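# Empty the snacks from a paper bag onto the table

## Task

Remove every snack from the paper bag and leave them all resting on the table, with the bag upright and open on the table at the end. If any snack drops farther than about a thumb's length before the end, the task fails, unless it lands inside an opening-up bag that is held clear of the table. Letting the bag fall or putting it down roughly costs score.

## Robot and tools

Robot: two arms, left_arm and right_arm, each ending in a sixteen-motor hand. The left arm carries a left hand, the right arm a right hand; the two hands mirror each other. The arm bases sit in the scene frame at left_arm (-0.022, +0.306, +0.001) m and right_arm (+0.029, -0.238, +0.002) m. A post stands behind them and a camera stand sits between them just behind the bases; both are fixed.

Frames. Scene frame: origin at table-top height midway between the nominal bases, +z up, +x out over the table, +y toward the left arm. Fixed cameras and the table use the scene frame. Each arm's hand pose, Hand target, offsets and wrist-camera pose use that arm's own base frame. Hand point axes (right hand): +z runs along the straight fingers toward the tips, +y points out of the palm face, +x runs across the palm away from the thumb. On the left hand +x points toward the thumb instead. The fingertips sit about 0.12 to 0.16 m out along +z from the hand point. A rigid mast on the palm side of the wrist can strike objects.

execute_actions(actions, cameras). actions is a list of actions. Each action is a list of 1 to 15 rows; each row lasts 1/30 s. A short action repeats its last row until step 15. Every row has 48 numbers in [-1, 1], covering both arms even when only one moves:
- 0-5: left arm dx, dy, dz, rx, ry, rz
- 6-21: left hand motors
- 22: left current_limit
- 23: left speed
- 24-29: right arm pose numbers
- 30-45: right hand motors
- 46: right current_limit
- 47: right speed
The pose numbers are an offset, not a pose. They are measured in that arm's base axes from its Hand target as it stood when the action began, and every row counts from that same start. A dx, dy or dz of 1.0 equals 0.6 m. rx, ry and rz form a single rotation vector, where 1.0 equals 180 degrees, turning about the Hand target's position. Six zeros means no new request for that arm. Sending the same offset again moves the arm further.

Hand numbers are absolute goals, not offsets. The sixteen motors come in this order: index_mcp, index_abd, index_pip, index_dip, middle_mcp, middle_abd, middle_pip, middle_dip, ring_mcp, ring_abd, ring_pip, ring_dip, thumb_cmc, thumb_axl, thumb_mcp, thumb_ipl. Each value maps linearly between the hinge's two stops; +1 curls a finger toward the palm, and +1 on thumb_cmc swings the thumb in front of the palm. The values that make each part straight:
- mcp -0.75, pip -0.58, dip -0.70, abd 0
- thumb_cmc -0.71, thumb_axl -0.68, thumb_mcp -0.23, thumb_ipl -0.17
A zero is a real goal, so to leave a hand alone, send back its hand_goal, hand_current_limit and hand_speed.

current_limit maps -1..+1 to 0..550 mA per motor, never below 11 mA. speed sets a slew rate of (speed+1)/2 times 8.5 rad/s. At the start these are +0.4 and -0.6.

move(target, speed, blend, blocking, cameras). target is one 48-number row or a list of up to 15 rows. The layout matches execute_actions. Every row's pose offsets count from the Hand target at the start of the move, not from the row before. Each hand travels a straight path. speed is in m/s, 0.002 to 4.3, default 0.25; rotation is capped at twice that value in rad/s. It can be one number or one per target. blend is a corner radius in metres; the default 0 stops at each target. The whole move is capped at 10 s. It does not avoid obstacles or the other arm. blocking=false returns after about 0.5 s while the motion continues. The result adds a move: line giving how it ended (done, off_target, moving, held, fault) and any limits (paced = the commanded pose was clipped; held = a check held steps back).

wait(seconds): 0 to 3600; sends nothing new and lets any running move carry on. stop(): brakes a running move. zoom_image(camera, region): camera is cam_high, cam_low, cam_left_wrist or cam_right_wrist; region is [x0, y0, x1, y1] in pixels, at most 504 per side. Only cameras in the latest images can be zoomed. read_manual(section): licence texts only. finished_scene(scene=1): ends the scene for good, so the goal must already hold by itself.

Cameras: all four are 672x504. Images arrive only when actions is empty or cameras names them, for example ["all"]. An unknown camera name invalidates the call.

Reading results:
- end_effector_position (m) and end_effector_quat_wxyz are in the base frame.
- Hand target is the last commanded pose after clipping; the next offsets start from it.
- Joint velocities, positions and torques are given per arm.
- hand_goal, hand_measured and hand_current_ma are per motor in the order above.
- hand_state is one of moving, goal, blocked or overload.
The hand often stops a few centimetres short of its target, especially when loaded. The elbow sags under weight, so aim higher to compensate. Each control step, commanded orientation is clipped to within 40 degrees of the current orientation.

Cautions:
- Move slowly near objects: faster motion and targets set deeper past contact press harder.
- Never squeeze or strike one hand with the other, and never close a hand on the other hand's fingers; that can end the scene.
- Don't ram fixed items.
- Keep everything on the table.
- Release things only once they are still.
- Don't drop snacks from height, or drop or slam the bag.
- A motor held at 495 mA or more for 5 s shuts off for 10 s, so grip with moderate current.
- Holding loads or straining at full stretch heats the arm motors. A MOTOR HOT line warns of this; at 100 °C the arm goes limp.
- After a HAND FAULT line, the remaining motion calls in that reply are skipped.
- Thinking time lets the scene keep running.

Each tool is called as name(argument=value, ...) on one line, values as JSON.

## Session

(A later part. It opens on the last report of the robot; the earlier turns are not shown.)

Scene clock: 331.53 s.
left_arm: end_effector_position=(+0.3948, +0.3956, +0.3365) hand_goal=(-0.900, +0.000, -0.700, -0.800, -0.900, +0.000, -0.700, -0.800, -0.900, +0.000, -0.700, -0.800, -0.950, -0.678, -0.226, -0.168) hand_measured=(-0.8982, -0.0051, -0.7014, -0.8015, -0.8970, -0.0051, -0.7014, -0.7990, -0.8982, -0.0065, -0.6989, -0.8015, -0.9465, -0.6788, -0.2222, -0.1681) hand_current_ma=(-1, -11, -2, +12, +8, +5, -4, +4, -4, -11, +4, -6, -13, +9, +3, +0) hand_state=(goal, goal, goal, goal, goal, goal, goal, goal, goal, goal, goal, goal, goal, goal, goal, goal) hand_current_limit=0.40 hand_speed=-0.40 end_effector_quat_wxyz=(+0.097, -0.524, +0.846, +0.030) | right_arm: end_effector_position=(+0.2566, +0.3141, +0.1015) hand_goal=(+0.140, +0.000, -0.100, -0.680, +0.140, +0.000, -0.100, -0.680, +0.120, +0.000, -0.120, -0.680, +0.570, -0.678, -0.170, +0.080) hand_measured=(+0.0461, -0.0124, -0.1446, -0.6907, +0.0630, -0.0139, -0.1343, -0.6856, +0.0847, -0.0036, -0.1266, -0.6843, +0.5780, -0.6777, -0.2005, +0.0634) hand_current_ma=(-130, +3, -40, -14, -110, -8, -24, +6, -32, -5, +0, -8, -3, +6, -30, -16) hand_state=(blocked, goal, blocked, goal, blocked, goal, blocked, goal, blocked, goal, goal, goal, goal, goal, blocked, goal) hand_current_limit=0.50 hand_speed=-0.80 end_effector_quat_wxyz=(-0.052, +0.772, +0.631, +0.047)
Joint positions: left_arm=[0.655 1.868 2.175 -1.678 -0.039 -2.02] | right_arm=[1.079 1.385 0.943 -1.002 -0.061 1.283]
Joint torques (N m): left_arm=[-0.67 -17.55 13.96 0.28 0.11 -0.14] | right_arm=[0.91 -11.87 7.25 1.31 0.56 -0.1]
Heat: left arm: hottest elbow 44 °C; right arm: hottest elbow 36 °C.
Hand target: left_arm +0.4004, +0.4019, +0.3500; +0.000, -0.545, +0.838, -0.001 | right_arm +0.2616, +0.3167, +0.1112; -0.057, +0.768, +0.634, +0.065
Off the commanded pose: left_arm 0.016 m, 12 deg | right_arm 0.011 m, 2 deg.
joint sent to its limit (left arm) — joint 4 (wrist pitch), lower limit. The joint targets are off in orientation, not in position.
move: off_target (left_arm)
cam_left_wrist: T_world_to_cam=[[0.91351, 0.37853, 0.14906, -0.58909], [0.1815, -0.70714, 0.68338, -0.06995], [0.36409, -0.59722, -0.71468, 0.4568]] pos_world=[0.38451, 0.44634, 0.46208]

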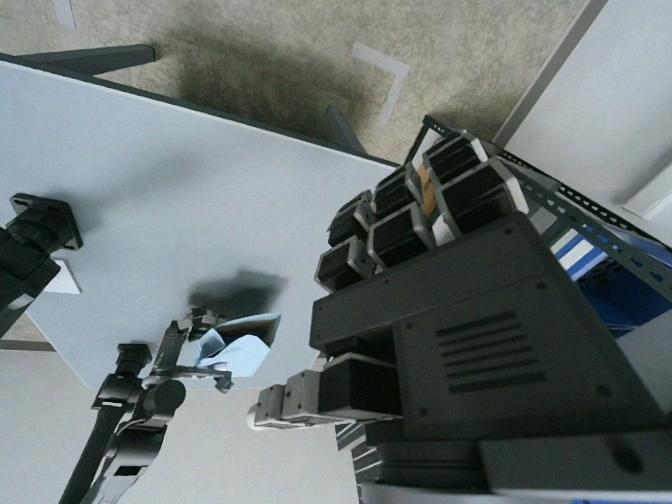

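move(target=[[0,0,0,0,0,0,-0.9,0,-0.7,-0.8,-0.9,0,-0.7,-0.8,-0.9,0,-0.7,-0.8,-0.95,-0.678,-0.226,-0.168,0.4,-0.4,0,0,-0.035,-0.0982,0.0189,0,0.16,0,-0.08,-0.66,0.16,0,-0.08,-0.66,0.14,0,-0.1,-0.66,0.571,-0.678,-0.17,0.08,0.6,-0.8]], speed=0.05, cameras=["cam_left_wrist","cam_high","cam_low"])

zoom_image(camera="cam_left_wrist", region=[100, 260, 340, 460])

zoom_image(camera="cam_high", region=[180, 80, 380, 280])

Scene clock: 337.27 s.
left_arm: end_effector_position=(+0.3948, +0.3955, +0.3365) hand_goal=(-0.900, +0.000, -0.700, -0.800, -0.900, +0.000, -0.700, -0.800, -0.900, +0.000, -0.700, -0.800, -0.950, -0.678, -0.226, -0.168) hand_measured=(-0.8970, -0.0036, -0.7001, -0.8015, -0.8970, -0.0036, -0.7001, -0.8003, -0.8970, -0.0051, -0.6989, -0.8015, -0.9478, -0.6777, -0.2232, -0.1691) hand_current_ma=(+12, +14, +10, +6, +4, -12, -24, +6, +5, -14, +10, -13, -6, -5, +1, -6) hand_state=(goal, goal, goal, goal, goal, goal, goal, goal, goal, goal, goal, goal, goal, goal, goal, goal) hand_current_limit=0.40 hand_speed=-0.40 end_effector_quat_wxyz=(+0.097, -0.524, +0.846, +0.029) | right_arm: end_effector_position=(+0.2514, +0.2937, +0.0705) hand_goal=(+0.160, +0.000, -0.080, -0.660, +0.160, +0.000, -0.080, -0.660, +0.140, +0.000, -0.100, -0.660, +0.570, -0.678, -0.170, +0.080) hand_measured=(+0.0461, -0.0080, -0.1433, -0.6856, +0.0654, -0.0109, -0.1279, -0.6830, +0.0847, -0.0007, -0.1227, -0.6716, +0.5881, -0.6767, -0.1935, +0.0634) hand_current_ma=(-172, +3, -69, -24, -147, -11, -48, -4, -61, -10, -14, -13, +8, +6, -22, -18) hand_state=(blocked, goal, blocked, blocked, blocked, goal, blocked, blocked, blocked, goal, blocked, goal, goal, goal, blocked, goal) hand_current_limit=0.60 hand_speed=-0.80 end_effector_quat_wxyz=(+0.046, +0.765, +0.637, -0.082)
Joint positions: left_arm=[0.655 1.868 2.175 -1.678 -0.039 -2.021] | right_arm=[1.103 1.576 1.035 -1.217 0.02 1.286]
Joint torques (N m): left_arm=[-0.32 -17.55 14 0.29 0.09 -0.11] | right_arm=[1.79 -11.34 10.74 -0.53 0.99 0.31]
Heat: left arm: hottest elbow 43 °C; right arm: hottest elbow 36 °C.
Hand target: left_arm +0.4004, +0.4019, +0.3500; +0.000, -0.545, +0.838, -0.001 | right_arm +0.2617, +0.3166, +0.0902; +0.043, +0.769, +0.635, -0.056
Off the commanded pose: left_arm 0.016 m, 12 deg | right_arm 0.032 m, 3 deg.
joint sent to its limit (left arm) — joint 4 (wrist pitch), lower limit. The joint targets are off in orientation, not in position.
move: off_target (right_arm)
cam_left_wrist: T_world_to_cam=[[0.91318, 0.37926, 0.14921, -0.58932], [0.18176, -0.70668, 0.68379, -0.07051], [0.36478, -0.5973, -0.71426, 0.45632]] pos_world=[0.38452, 0.44624, 0.46208]
Images, in order (width x height): cam_high 672x504, cam_low 672x504, cam_left_wrist 672x504.

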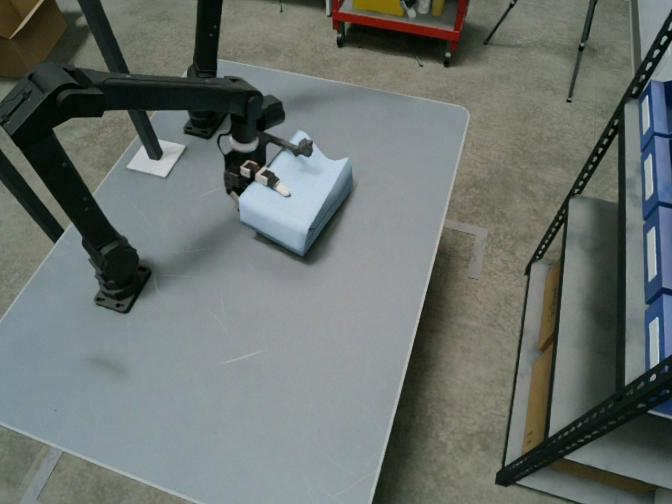

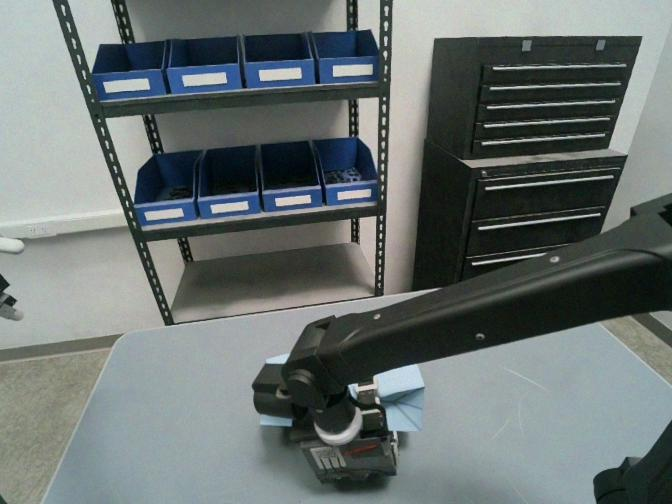

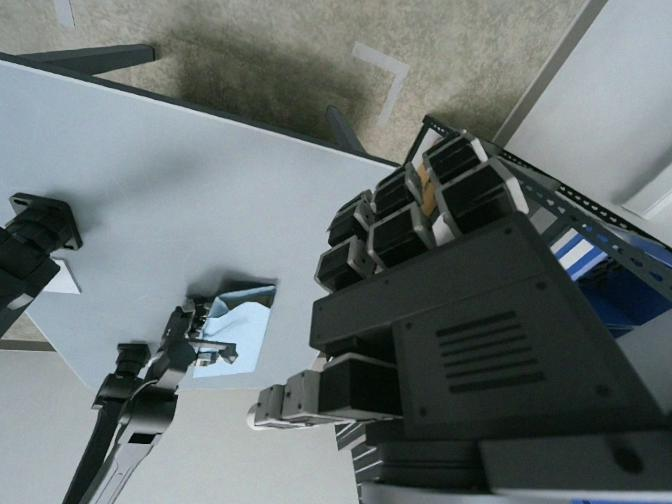

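Scaled by 2.100 from the camera's image (finer frame: 960x720).

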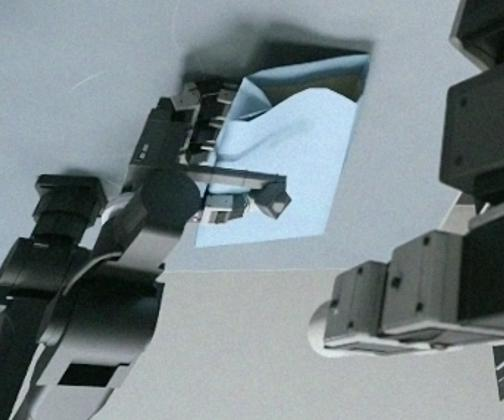

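Scaled by 2.520 from the camera's image (finer frame: 960x720).

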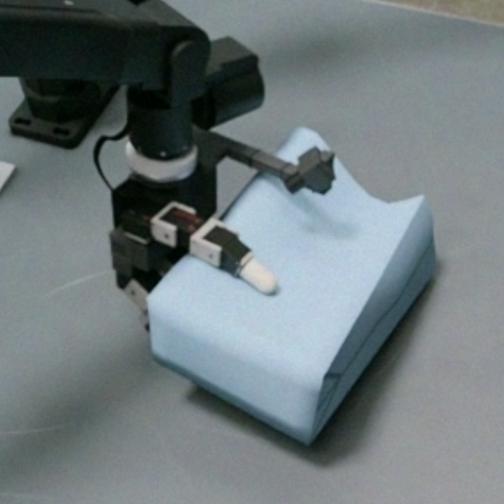

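move(target=[[0,0,0,0,0,0,-0.9,0,-0.7,-0.8,-0.9,0,-0.7,-0.8,-0.9,0,-0.7,-0.8,-0.95,-0.678,-0.226,-0.168,0.4,-0.4,0,0,0.02,-0.0655,0.0126,0,0.16,0,-0.08,-0.66,0.16,0,-0.08,-0.66,0.14,0,-0.1,-0.66,0.571,-0.678,-0.2,0.07,0.6,-0.8]], speed=0.05, cameras=["cam_left_wrist","cam_high","cam_low"])

zoom_image(camera="cam_left_wrist", region=[100, 260, 340, 460])

zoom_image(camera="cam_high", region=[180, 80, 380, 280])

Scene clock: 341.87 s.
left_arm: end_effector_position=(+0.3948, +0.3955, +0.3365) hand_goal=(-0.900, +0.000, -0.700, -0.800, -0.900, +0.000, -0.700, -0.800, -0.900, +0.000, -0.700, -0.800, -0.950, -0.678, -0.226, -0.168) hand_measured=(-0.8982, -0.0051, -0.7001, -0.8003, -0.8970, -0.0036, -0.7014, -0.7990, -0.8982, -0.0051, -0.7001, -0.8003, -0.9478, -0.6777, -0.2232, -0.1672) hand_current_ma=(-3, -17, -2, -10, +32, -6, -16, +1, +4, +10, +3, -16, +5, -15, +1, +10) hand_state=(goal, goal, goal, goal, goal, goal, goal, goal, goal, goal, goal, goal, goal, goal, goal, goal) hand_current_limit=0.40 hand_speed=-0.40 end_effector_quat_wxyz=(+0.097, -0.524, +0.846, +0.029) | right_arm: end_effector_position=(+0.2544, +0.2983, +0.0861) hand_goal=(+0.160, +0.000, -0.080, -0.660, +0.160, +0.000, -0.080, -0.660, +0.140, +0.000, -0.100, -0.660, +0.570, -0.678, -0.200, +0.070) hand_measured=(+0.0461, +0.0066, -0.1433, -0.6856, +0.0654, +0.0023, -0.1215, -0.6818, +0.0895, +0.0037, -0.1189, -0.6690, +0.5806, -0.6798, -0.2094, +0.0625) hand_current_ma=(-174, +7, -68, -23, -143, -4, -36, -6, -52, -8, -12, -11, -1, +0, -1, -5) hand_state=(blocked, goal, blocked, blocked, blocked, goal, blocked, blocked, blocked, goal, goal, goal, goal, goal, goal, goal) hand_current_limit=0.60 hand_speed=-0.80 end_effector_quat_wxyz=(+0.109, +0.753, +0.630, -0.156)
Joint positions: left_arm=[0.655 1.868 2.175 -1.678 -0.039 -2.021] | right_arm=[1.123 1.693 1.179 -1.433 0.069 1.312]
Joint torques (N m): left_arm=[-0.26 -17.49 13.94 0.32 0.11 -0.11] | right_arm=[1.9 -12.45 10.29 -1.09 0.98 0.38]
Heat: left arm: hottest elbow 42 °C; right arm: hottest elbow 36 °C.
Hand target: left_arm +0.4004, +0.4019, +0.3500; +0.000, -0.545, +0.838, -0.001 | right_arm +0.2617, +0.3167, +0.1022; +0.109, +0.760, +0.626, -0.136
Off the commanded pose: left_arm 0.016 m, 12 deg | right_arm 0.025 m, 2 deg.
joint sent to its limit (left arm) — joint 4 (wrist pitch), lower limit. The joint targets are off in orientation, not in position.
move: off_target (right_arm)
cam_left_wrist: T_world_to_cam=[[0.91318, 0.37926, 0.14921, -0.58932], [0.18176, -0.70668, 0.68379, -0.07051], [0.36478, -0.5973, -0.71426, 0.45632]] pos_world=[0.38452, 0.44624, 0.46208]
Images, in order (width x height): cam_high 672x504, cam_low 672x504, cam_left_wrist 672x504.

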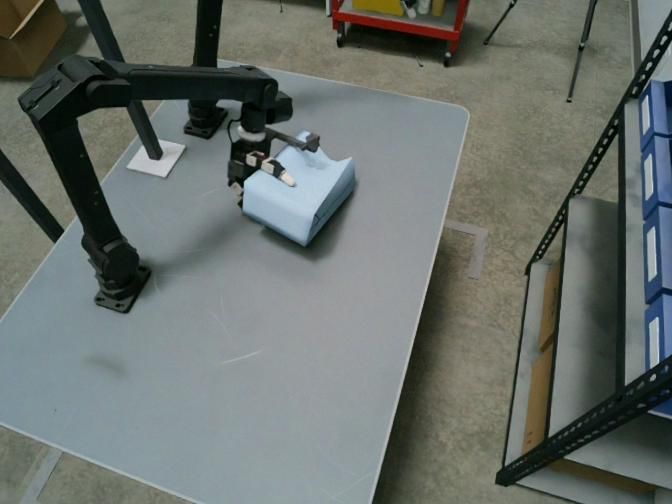

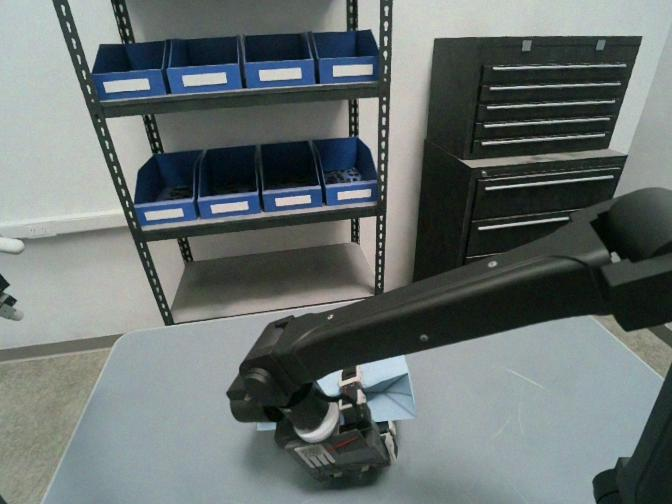

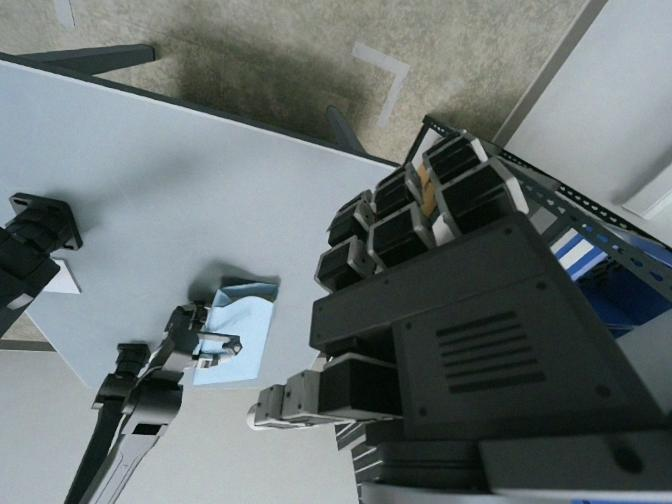

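Scaled by 2.100 from the camera's image (finer frame: 960x720).

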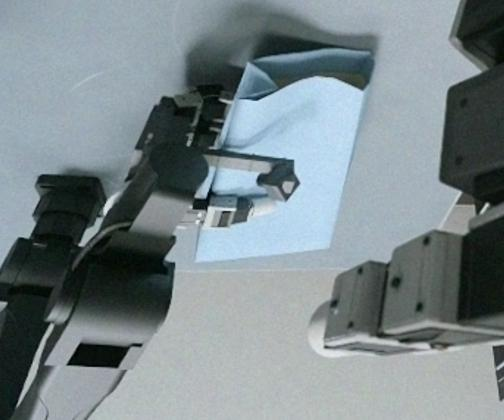

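Scaled by 2.520 from the camera's image (finer frame: 960x720).

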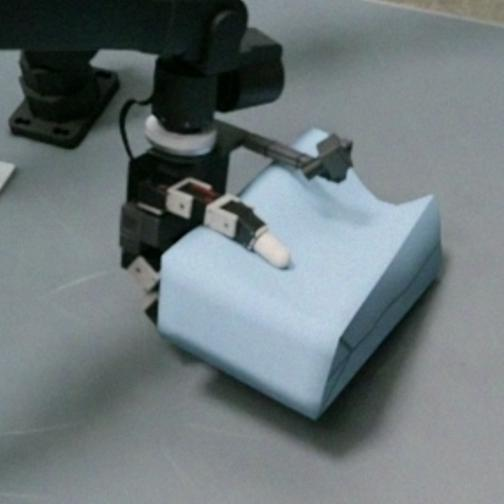

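move(target=[[0,0,0,0,0,0,-0.9,0,-0.7,-0.8,-0.9,0,-0.7,-0.8,-0.9,0,-0.7,-0.8,-0.95,-0.678,-0.226,-0.168,0.4,-0.4,0,0,0.008,-0.0546,0.0105,0,0.16,0,-0.08,-0.66,0.16,0,-0.08,-0.66,0.14,0,-0.1,-0.66,0.571,-0.678,-0.23,0.05,0.6,-0.8]], speed=0.05, cameras=["cam_left_wrist","cam_high","cam_low"])

zoom_image(camera="cam_left_wrist", region=[100, 260, 340, 460])

zoom_image(camera="cam_high", region=[180, 80, 380, 280])

Scene clock: 345.77 s.
left_arm: end_effector_position=(+0.3948, +0.3955, +0.3365) hand_goal=(-0.900, +0.000, -0.700, -0.800, -0.900, +0.000, -0.700, -0.800, -0.900, +0.000, -0.700, -0.800, -0.950, -0.678, -0.226, -0.168) hand_measured=(-0.8970, -0.0051, -0.7001, -0.8003, -0.8970, -0.0051, -0.7001, -0.7990, -0.8982, -0.0051, -0.6989, -0.8015, -0.9490, -0.6767, -0.2232, -0.1681) hand_current_ma=(+0, +13, +12, +16, +4, -3, -6, +20, +13, +0, +5, -17, -10, -17, +9, +8) hand_state=(goal, goal, goal, goal, goal, goal, goal, goal, goal, goal, goal, goal, goal, goal, goal, goal) hand_current_limit=0.40 hand_speed=-0.40 end_effector_quat_wxyz=(+0.097, -0.524, +0.846, +0.029) | right_arm: end_effector_position=(+0.2564, +0.2996, +0.0957) hand_goal=(+0.160, +0.000, -0.080, -0.660, +0.160, +0.000, -0.080, -0.660, +0.140, +0.000, -0.100, -0.660, +0.570, -0.678, -0.230, +0.050) hand_measured=(+0.0786, +0.0066, -0.1163, -0.6767, +0.1016, +0.0037, -0.1086, -0.6754, +0.0907, +0.0052, -0.1202, -0.6690, +0.5843, -0.6809, -0.2311, +0.0501) hand_current_ma=(-100, +1, -37, -19, -74, -5, -20, -1, -52, -6, -4, -13, +1, +7, +8, +1) hand_state=(blocked, goal, blocked, goal, blocked, goal, blocked, goal, blocked, goal, goal, goal, goal, goal, goal, goal) hand_current_limit=0.60 hand_speed=-0.80 end_effector_quat_wxyz=(+0.163, +0.740, +0.615, -0.217)
Joint positions: left_arm=[0.655 1.868 2.175 -1.678 -0.039 -2.021] | right_arm=[1.136 1.795 1.282 -1.599 0.106 1.349]
Joint torques (N m): left_arm=[-0.38 -17.38 13.97 0.34 0.11 -0.11] | right_arm=[1.85 -13.04 9.5 -1.46 0.78 0.38]
Heat: left arm: hottest elbow 42 °C; right arm: hottest elbow 37 °C.
Hand target: left_arm +0.4004, +0.4019, +0.3500; +0.000, -0.545, +0.838, -0.001 | right_arm +0.2616, +0.3166, +0.1069; +0.163, +0.745, +0.614, -0.202
Off the commanded pose: left_arm 0.016 m, 12 deg | right_arm 0.021 m, 2 deg.
joint sent to its limit (left arm) — joint 4 (wrist pitch), lower limit. The joint targets are off in orientation, not in position.
move: off_target (right_arm)
cam_left_wrist: T_world_to_cam=[[0.91318, 0.37926, 0.14921, -0.58932], [0.18176, -0.70668, 0.68379, -0.07051], [0.36478, -0.5973, -0.71426, 0.45632]] pos_world=[0.38452, 0.44624, 0.46208]
Images, in order (width x height): cam_high 672x504, cam_low 672x504, cam_left_wrist 672x504.

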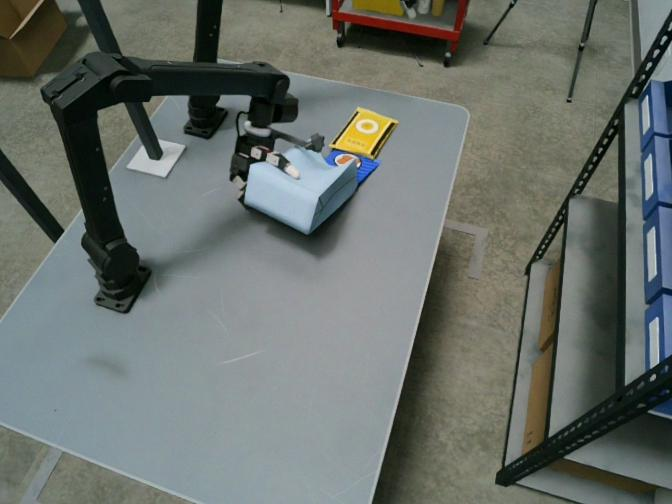

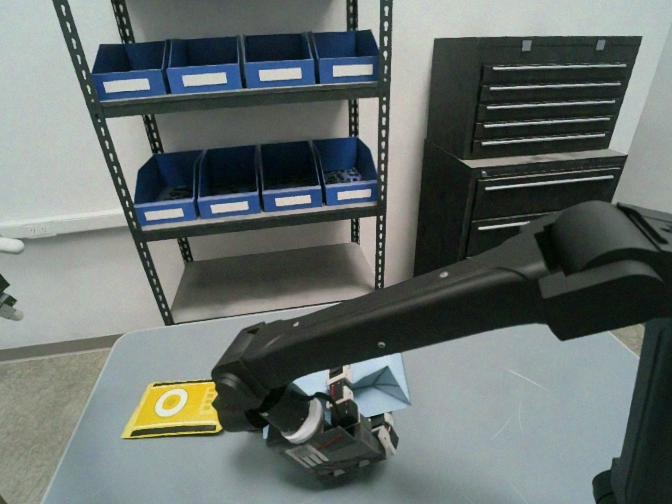

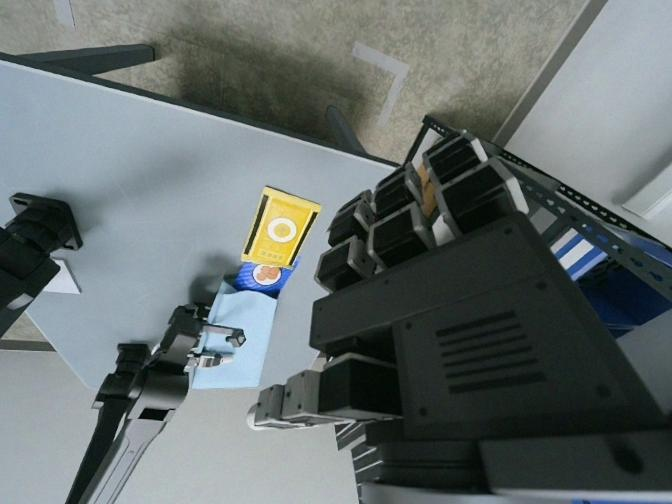

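Scaled by 2.100 from the camera's image (finer frame: 960x720).

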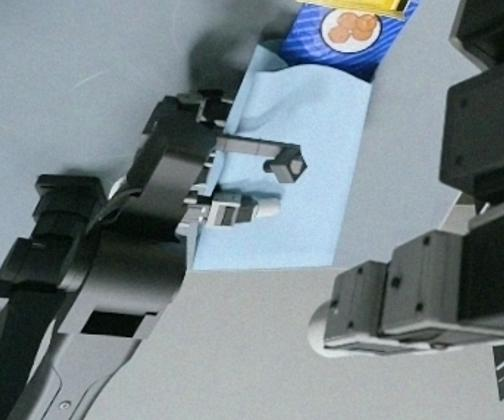

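Scaled by 2.520 from the camera's image (finer frame: 960x720).

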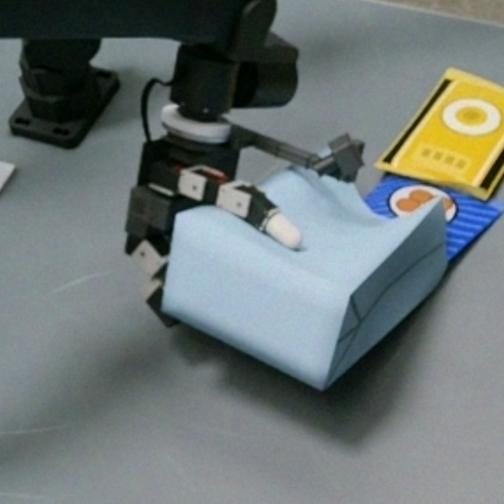

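move(target=[[0,0,0,0,0,0,-0.9,0,-0.7,-0.8,-0.9,0,-0.7,-0.8,-0.9,0,-0.7,-0.8,-0.95,-0.678,-0.226,-0.168,0.4,-0.4,-0.02,-0.1,0.004,-0.011,0.002,0,0.16,0,-0.08,-0.66,0.16,0,-0.08,-0.66,0.14,0,-0.1,-0.66,0.571,-0.678,-0.23,0.05,0.6,-0.8]], speed=0.03, cameras=["cam_left_wrist","cam_high","cam_low"])

zoom_image(camera="cam_left_wrist", region=[100, 180, 340, 440])

zoom_image(camera="cam_high", region=[220, 80, 420, 280])

Scene clock: 350.83 s.
left_arm: end_effector_position=(+0.3948, +0.3955, +0.3365) hand_goal=(-0.900, +0.000, -0.700, -0.800, -0.900, +0.000, -0.700, -0.800, -0.900, +0.000, -0.700, -0.800, -0.950, -0.678, -0.226, -0.168) hand_measured=(-0.8970, -0.0036, -0.7001, -0.8015, -0.8970, -0.0036, -0.7001, -0.8003, -0.8970, -0.0051, -0.6989, -0.8015, -0.9478, -0.6777, -0.2222, -0.1681) hand_current_ma=(+13, +5, -5, +19, +1, -1, -14, -4, +1, -5, -4, +0, -8, -11, -9, -9) hand_state=(goal, goal, goal, goal, goal, goal, goal, goal, goal, goal, goal, goal, goal, goal, goal, goal) hand_current_limit=0.40 hand_speed=-0.40 end_effector_quat_wxyz=(+0.097, -0.524, +0.846, +0.029) | right_arm: end_effector_position=(+0.2469, +0.2594, +0.1045) hand_goal=(+0.160, +0.000, -0.080, -0.660, +0.160, +0.000, -0.080, -0.660, +0.140, +0.000, -0.100, -0.660, +0.570, -0.678, -0.230, +0.050) hand_measured=(+0.0799, +0.0066, -0.1176, -0.6767, +0.1052, +0.0023, -0.1061, -0.6754, +0.0907, +0.0052, -0.1202, -0.6690, +0.5868, -0.6820, -0.2311, +0.0501) hand_current_ma=(-97, +7, -33, -19, -69, -6, -18, -7, -53, -5, -6, -9, +3, +5, +0, -3) hand_state=(blocked, goal, blocked, goal, blocked, goal, blocked, goal, blocked, goal, goal, goal, goal, goal, goal, goal) hand_current_limit=0.60 hand_speed=-0.80 end_effector_quat_wxyz=(+0.177, +0.738, +0.611, -0.224)
Joint positions: left_arm=[0.655 1.868 2.175 -1.678 -0.039 -2.021] | right_arm=[1.123 1.71 1.172 -1.599 0.13 1.349]
Joint torques (N m): left_arm=[-0.32 -17.38 14.02 0.32 0.1 -0.11] | right_arm=[0.79 -14.15 5.24 -0.64 0.78 0.19]
Heat: left arm: hottest elbow 42 °C; right arm: hottest elbow 36 °C.
Hand target: left_arm +0.4004, +0.4019, +0.3500; +0.000, -0.545, +0.838, -0.001 | right_arm +0.2497, +0.2567, +0.1094; +0.174, +0.742, +0.611, -0.214
Off the commanded pose: left_arm 0.016 m, 12 deg | right_arm 0.006 m, 1 deg.
joint sent to its limit (left arm) — joint 4 (wrist pitch), lower limit. The joint targets are off in orientation, not in position.
move: done
cam_left_wrist: T_world_to_cam=[[0.91318, 0.37926, 0.14921, -0.58932], [0.18176, -0.70668, 0.68379, -0.07051], [0.36478, -0.5973, -0.71426, 0.45632]] pos_world=[0.38452, 0.44624, 0.46208]
Images, in order (width x height): cam_high 672x504, cam_low 672x504, cam_left_wrist 672x504.

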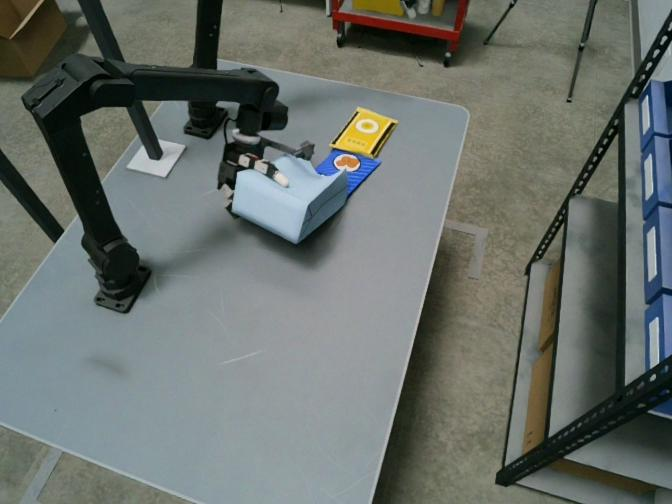

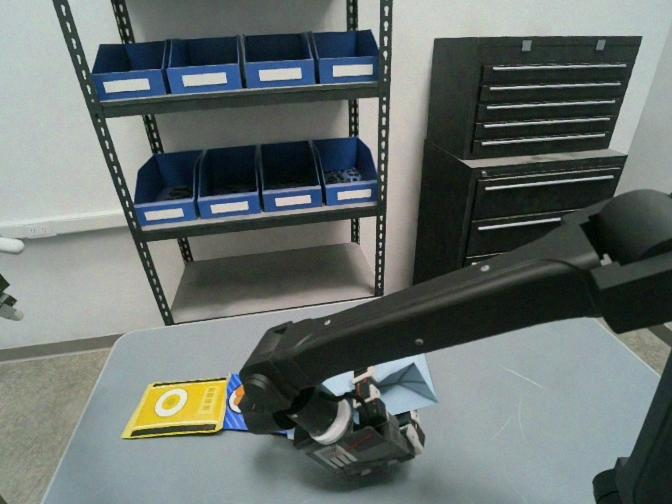

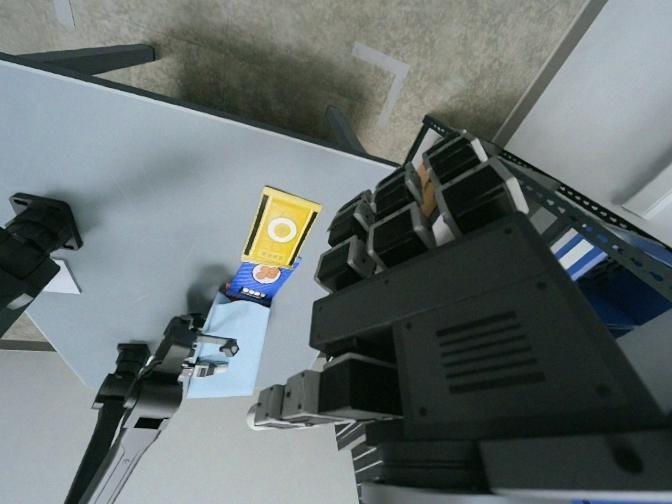

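Scaled by 1.938 from the camera's image (finer frame: 960x720).

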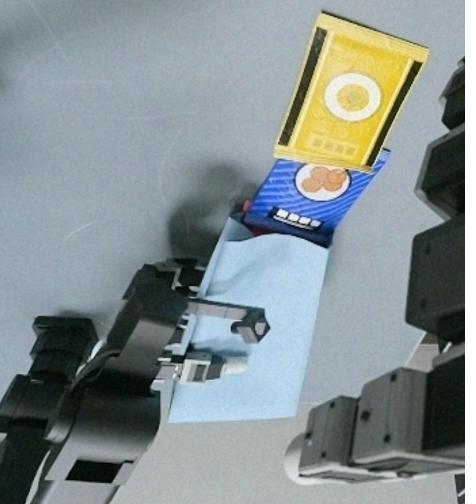

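Scaled by 2.520 from the camera's image (finer frame: 960x720).

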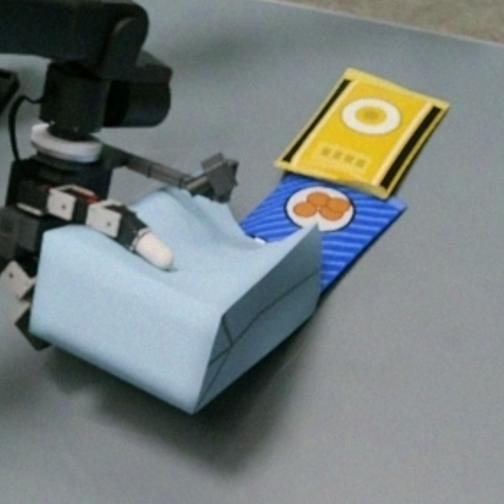

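move(target=[[0,0,0,0,0,0,-0.9,0,-0.7,-0.8,-0.9,0,-0.7,-0.8,-0.9,0,-0.7,-0.8,-0.95,-0.678,-0.226,-0.168,0.4,-0.4,-0.018,-0.09,-0.012,-0.011,0.002,0,0.16,0,-0.08,-0.66,0.16,0,-0.08,-0.66,0.14,0,-0.1,-0.66,0.571,-0.678,-0.23,0.05,0.6,-0.8]], speed=0.03, cameras=["cam_left_wrist","cam_high","cam_low"])

zoom_image(camera="cam_left_wrist", region=[100, 180, 340, 440])

zoom_image(camera="cam_high", region=[220, 80, 420, 280])

Scene clock: 354.60 s.
left_arm: end_effector_position=(+0.3948, +0.3955, +0.3365) hand_goal=(-0.900, +0.000, -0.700, -0.800, -0.900, +0.000, -0.700, -0.800, -0.900, +0.000, -0.700, -0.800, -0.950, -0.678, -0.226, -0.168) hand_measured=(-0.8970, -0.0051, -0.7001, -0.8003, -0.8958, -0.0051, -0.7001, -0.8003, -0.8970, -0.0051, -0.6989, -0.8015, -0.9478, -0.6777, -0.2232, -0.1681) hand_current_ma=(-1, -2, +8, +14, -1, +12, -4, +15, +17, +2, +5, -3, +1, -4, -11, +2) hand_state=(goal, goal, goal, goal, goal, goal, goal, goal, goal, goal, goal, goal, goal, goal, goal, goal) hand_current_limit=0.40 hand_speed=-0.40 end_effector_quat_wxyz=(+0.097, -0.524, +0.846, +0.029) | right_arm: end_effector_position=(+0.2365, +0.2053, +0.0999) hand_goal=(+0.160, +0.000, -0.080, -0.660, +0.160, +0.000, -0.080, -0.660, +0.140, +0.000, -0.100, -0.660, +0.570, -0.678, -0.230, +0.050) hand_measured=(+0.0835, +0.0066, -0.1150, -0.6754, +0.1088, +0.0037, -0.1022, -0.6716, +0.1004, +0.0052, -0.1163, -0.6678, +0.5843, -0.6809, -0.2311, +0.0501) hand_current_ma=(-91, +2, -32, -17, -62, -5, -10, +2, -36, -7, -6, -9, -2, +8, +1, -7) hand_state=(blocked, goal, blocked, goal, blocked, goal, blocked, goal, blocked, goal, goal, goal, goal, goal, goal, goal) hand_current_limit=0.60 hand_speed=-0.80 end_effector_quat_wxyz=(+0.189, +0.737, +0.606, -0.234)
Joint positions: left_arm=[0.655 1.868 2.175 -1.678 -0.039 -2.021] | right_arm=[1.089 1.616 1.018 -1.566 0.157 1.332]
Joint torques (N m): left_arm=[-0.21 -17.44 13.97 0.32 0.1 -0.11] | right_arm=[0.79 -12.22 4.83 -0.65 0.75 0.13]
Heat: left arm: hottest elbow 41 °C; right arm: hottest elbow 36 °C.
Hand target: left_arm +0.4004, +0.4019, +0.3500; +0.000, -0.545, +0.838, -0.001 | right_arm +0.2389, +0.2027, +0.1023; +0.185, +0.738, +0.608, -0.227
Off the commanded pose: left_arm 0.016 m, 12 deg | right_arm 0.004 m, 1 deg.
joint sent to its limit (left arm) — joint 4 (wrist pitch), lower limit. The joint targets are off in orientation, not in position.
move: done
cam_left_wrist: T_world_to_cam=[[0.91318, 0.37926, 0.14921, -0.58932], [0.18176, -0.70668, 0.68379, -0.07051], [0.36478, -0.5973, -0.71426, 0.45632]] pos_world=[0.38452, 0.44624, 0.46208]
Images, in order (width x height): cam_high 672x504, cam_low 672x504, cam_left_wrist 672x504.

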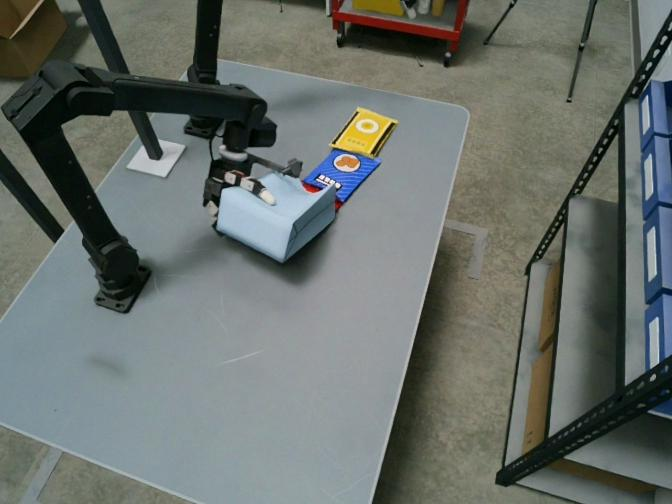

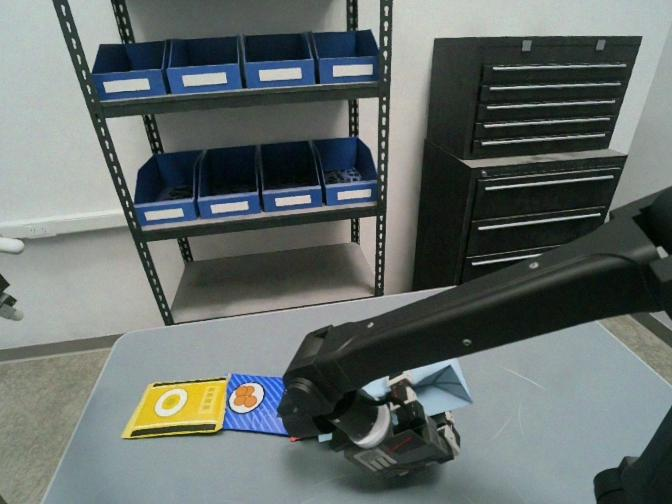

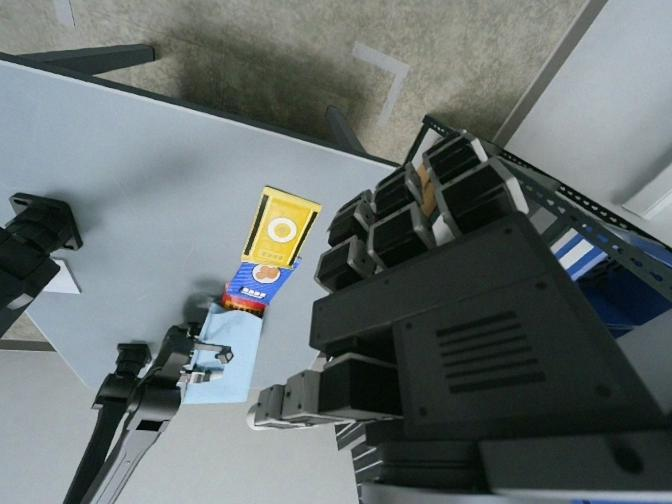

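Scaled by 1.938 from the camera's image (finer frame: 960x720).

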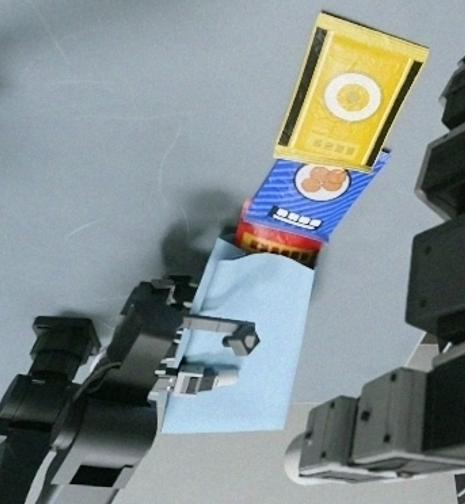

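Scaled by 2.520 from the camera's image (finer frame: 960x720).

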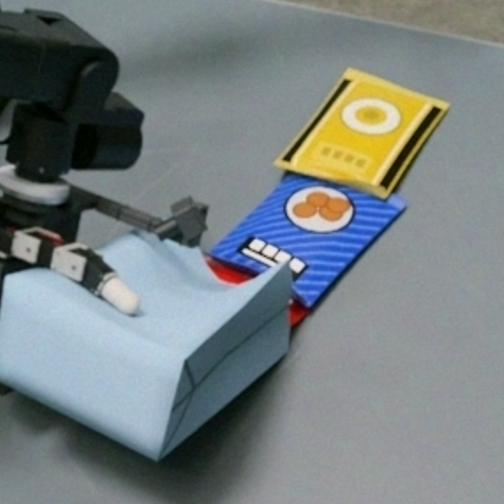

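move(target=[[0,0,0,0,0,0,-0.9,0,-0.7,-0.8,-0.9,0,-0.7,-0.8,-0.9,0,-0.7,-0.8,-0.95,-0.678,-0.226,-0.168,0.4,-0.4,-0.02,-0.11,0.005,-0.011,0.002,0,0.16,0,-0.08,-0.66,0.16,0,-0.08,-0.66,0.14,0,-0.1,-0.66,0.571,-0.678,-0.23,0.05,0.6,-0.8]], speed=0.03, cameras=["cam_left_wrist","cam_high","cam_low"])

zoom_image(camera="cam_left_wrist", region=[100, 180, 340, 440])

zoom_image(camera="cam_high", region=[200, 80, 420, 300])

Scene clock: 358.37 s.
left_arm: end_effector_position=(+0.3948, +0.3955, +0.3365) hand_goal=(-0.900, +0.000, -0.700, -0.800, -0.900, +0.000, -0.700, -0.800, -0.900, +0.000, -0.700, -0.800, -0.950, -0.678, -0.226, -0.168) hand_measured=(-0.8982, -0.0036, -0.7001, -0.8003, -0.8982, -0.0051, -0.7001, -0.8003, -0.8982, -0.0065, -0.7001, -0.8015, -0.9478, -0.6777, -0.2232, -0.1681) hand_current_ma=(+14, -11, -7, +5, +16, -6, -26, +2, +11, +5, +1, -19, -13, +2, -7, +14) hand_state=(goal, goal, goal, goal, goal, goal, goal, goal, goal, goal, goal, goal, goal, goal, goal, goal) hand_current_limit=0.40 hand_speed=-0.40 end_effector_quat_wxyz=(+0.097, -0.524, +0.846, +0.029) | right_arm: end_effector_position=(+0.2254, +0.1396, +0.1044) hand_goal=(+0.160, +0.000, -0.080, -0.660, +0.160, +0.000, -0.080, -0.660, +0.140, +0.000, -0.100, -0.660, +0.570, -0.678, -0.230, +0.050) hand_measured=(+0.0859, +0.0081, -0.1125, -0.6741, +0.1160, +0.0037, -0.0984, -0.6703, +0.1088, +0.0052, -0.1125, -0.6665, +0.5843, -0.6809, -0.2311, +0.0501) hand_current_ma=(-92, +6, -27, -17, -51, -4, -4, +7, -28, -8, -10, -12, +7, +2, +3, -5) hand_state=(blocked, goal, blocked, goal, blocked, goal, goal, goal, blocked, goal, goal, goal, goal, goal, goal, goal) hand_current_limit=0.60 hand_speed=-0.80 end_effector_quat_wxyz=(+0.198, +0.733, +0.602, -0.245)
Joint positions: left_arm=[0.655 1.868 2.175 -1.678 -0.039 -2.021] | right_arm=[1.029 1.479 0.855 -1.561 0.2 1.288]
Joint torques (N m): left_arm=[-0.38 -17.55 14.01 0.28 0.11 -0.11] | right_arm=[0.73 -9.82 4.77 -0.66 0.78 0.17]
Heat: left arm: hottest elbow 41 °C; right arm: hottest elbow 36 °C.
Hand target: left_arm +0.4004, +0.4019, +0.3500; +0.000, -0.545, +0.838, -0.001 | right_arm +0.2268, +0.1366, +0.1052; +0.196, +0.734, +0.604, -0.240
Off the commanded pose: left_arm 0.016 m, 12 deg | right_arm 0.003 m, 1 deg.
joint sent to its limit (left arm) — joint 4 (wrist pitch), lower limit. The joint targets are off in orientation, not in position.
move: done
cam_left_wrist: T_world_to_cam=[[0.91318, 0.37926, 0.14921, -0.58932], [0.18176, -0.70668, 0.68379, -0.07051], [0.36478, -0.5973, -0.71426, 0.45632]] pos_world=[0.38452, 0.44624, 0.46208]
Images, in order (width x height): cam_high 672x504, cam_low 672x504, cam_left_wrist 672x504.

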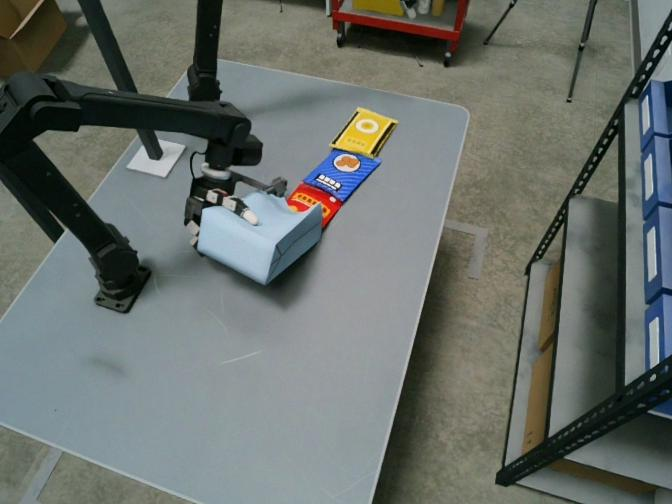

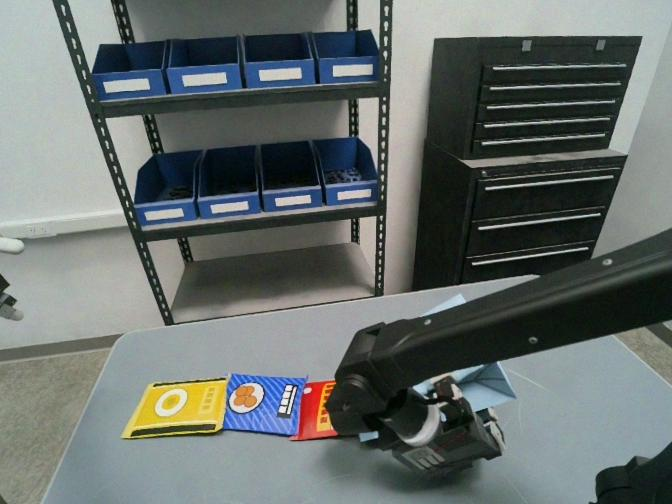

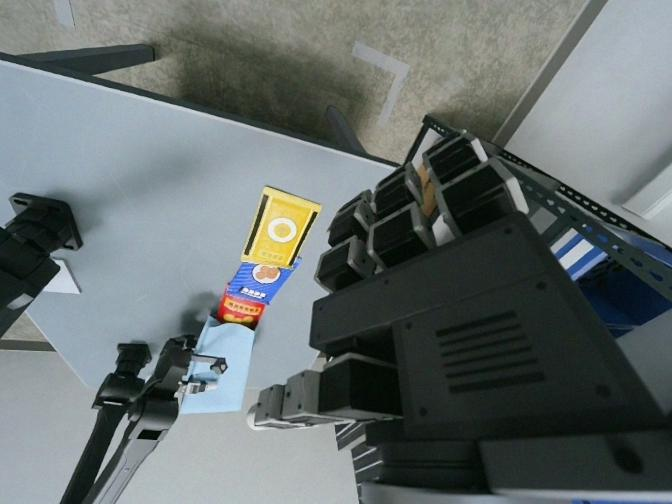

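Scaled by 1.938 from the camera's image (finer frame: 960x720).

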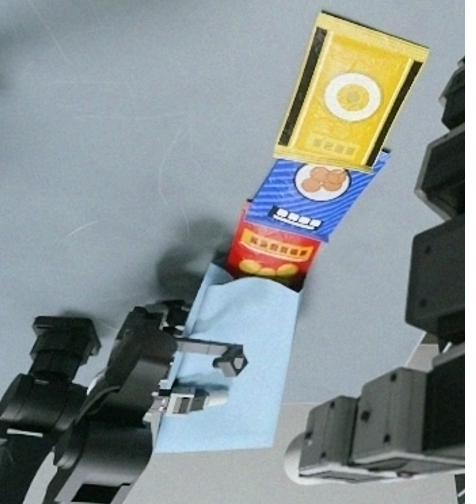

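Scaled by 2.291 from the camera's image (finer frame: 960x720).

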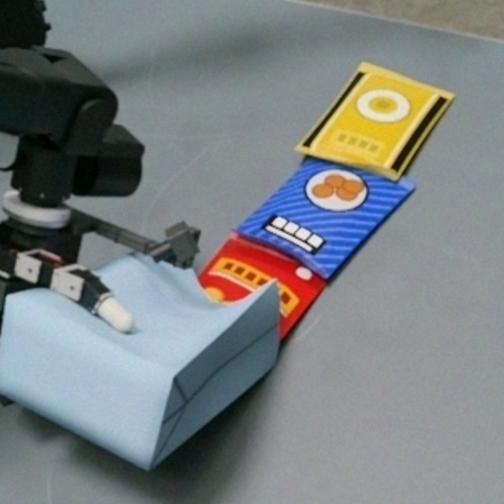

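move(target=[[0,0,0,0,0,0,-0.9,0,-0.7,-0.8,-0.9,0,-0.7,-0.8,-0.9,0,-0.7,-0.8,-0.95,-0.678,-0.226,-0.168,0.4,-0.4,-0.025,-0.13,0.003,-0.011,0.002,0,0.16,0,-0.08,-0.66,0.16,0,-0.08,-0.66,0.14,0,-0.1,-0.66,0.571,-0.678,-0.23,0.05,0.6,-0.8]], speed=0.03, cameras=["cam_left_wrist","cam_high","cam_low"])

zoom_image(camera="cam_left_wrist", region=[100, 180, 340, 440])

zoom_image(camera="cam_high", region=[180, 100, 400, 320])

Scene clock: 363.43 s.
left_arm: end_effector_position=(+0.3948, +0.3955, +0.3365) hand_goal=(-0.900, +0.000, -0.700, -0.800, -0.900, +0.000, -0.700, -0.800, -0.900, +0.000, -0.700, -0.800, -0.950, -0.678, -0.226, -0.168) hand_measured=(-0.8970, -0.0051, -0.7001, -0.8015, -0.8982, -0.0036, -0.7001, -0.8003, -0.8982, -0.0051, -0.6989, -0.8015, -0.9465, -0.6767, -0.2222, -0.1681) hand_current_ma=(+5, +3, -7, +7, +14, +9, +4, -10, +28, -10, +1, -16, -1, -3, -9, +1) hand_state=(goal, goal, goal, goal, goal, goal, goal, goal, goal, goal, goal, goal, goal, goal, goal, goal) hand_current_limit=0.40 hand_speed=-0.40 end_effector_quat_wxyz=(+0.097, -0.524, +0.846, +0.029) | right_arm: end_effector_position=(+0.2122, +0.0626, +0.1068) hand_goal=(+0.160, +0.000, -0.080, -0.660, +0.160, +0.000, -0.080, -0.660, +0.140, +0.000, -0.100, -0.660, +0.570, -0.678, -0.230, +0.050) hand_measured=(+0.0859, +0.0066, -0.1125, -0.6741, +0.1209, +0.0037, -0.0958, -0.6703, +0.1088, +0.0052, -0.1125, -0.6665, +0.5843, -0.6809, -0.2311, +0.0501) hand_current_ma=(-85, +5, -21, -15, -47, -4, -3, -5, -24, -2, -5, -8, +3, +5, +4, -7) hand_state=(blocked, goal, blocked, goal, blocked, goal, goal, goal, blocked, goal, goal, goal, goal, goal, goal, goal) hand_current_limit=0.60 hand_speed=-0.80 end_effector_quat_wxyz=(+0.208, +0.730, +0.600, -0.253)
Joint positions: left_arm=[0.655 1.868 2.175 -1.678 -0.039 -2.021] | right_arm=[0.923 1.303 0.676 -1.56 0.273 1.207]
Joint torques (N m): left_arm=[-0.32 -17.38 14.04 0.35 0.1 -0.12] | right_arm=[0.91 -6.89 4.74 -0.91 0.84 0.18]
Heat: left arm: hottest elbow 41 °C; right arm: hottest elbow 35 °C.
Hand target: left_arm +0.4004, +0.4019, +0.3500; +0.000, -0.545, +0.838, -0.001 | right_arm +0.2118, +0.0586, +0.1070; +0.207, +0.730, +0.601, -0.253
Off the commanded pose: left_arm 0.016 m, 12 deg | right_arm 0.004 m, 0 deg.
joint sent to its limit (left arm) — joint 4 (wrist pitch), lower limit. The joint targets are off in orientation, not in position.
move: done
cam_left_wrist: T_world_to_cam=[[0.91318, 0.37926, 0.14921, -0.58932], [0.18176, -0.70668, 0.68379, -0.07051], [0.36478, -0.5973, -0.71426, 0.45632]] pos_world=[0.38452, 0.44624, 0.46208]
Images, in order (width x height): cam_high 672x504, cam_low 672x504, cam_left_wrist 672x504.

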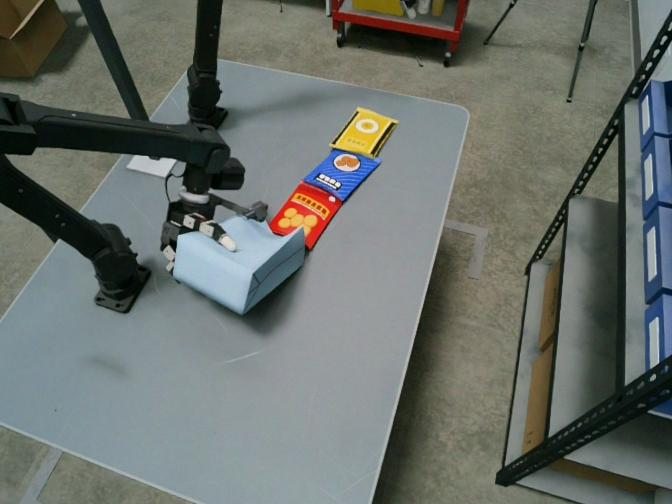

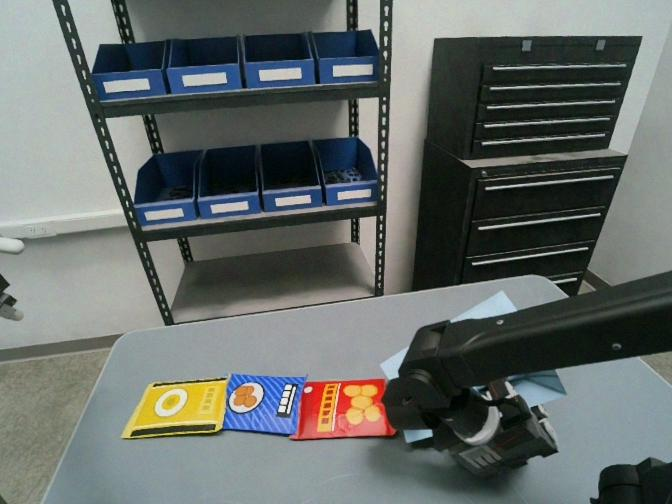

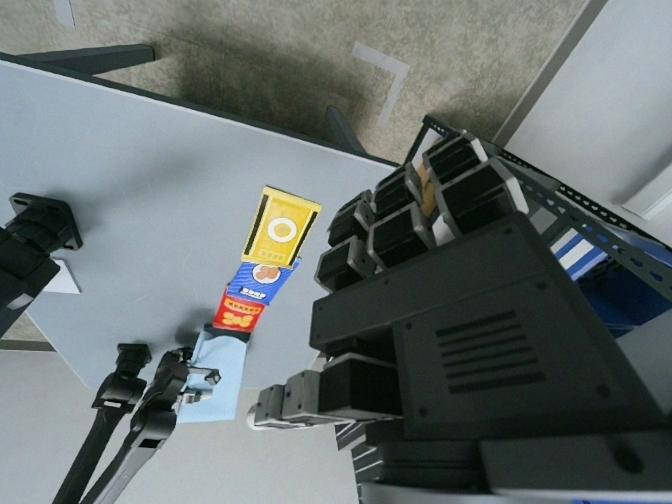

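Scaled by 1.938 from the camera's image (finer frame: 960x720).

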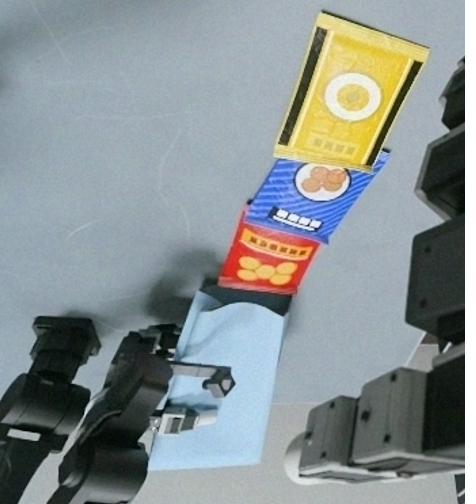

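Scaled by 2.291 from the camera's image (finer frame: 960x720).

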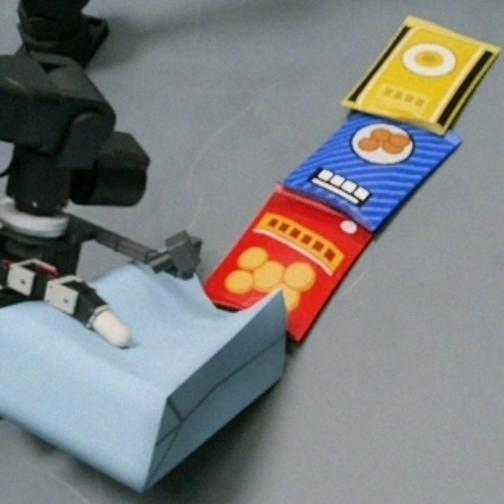

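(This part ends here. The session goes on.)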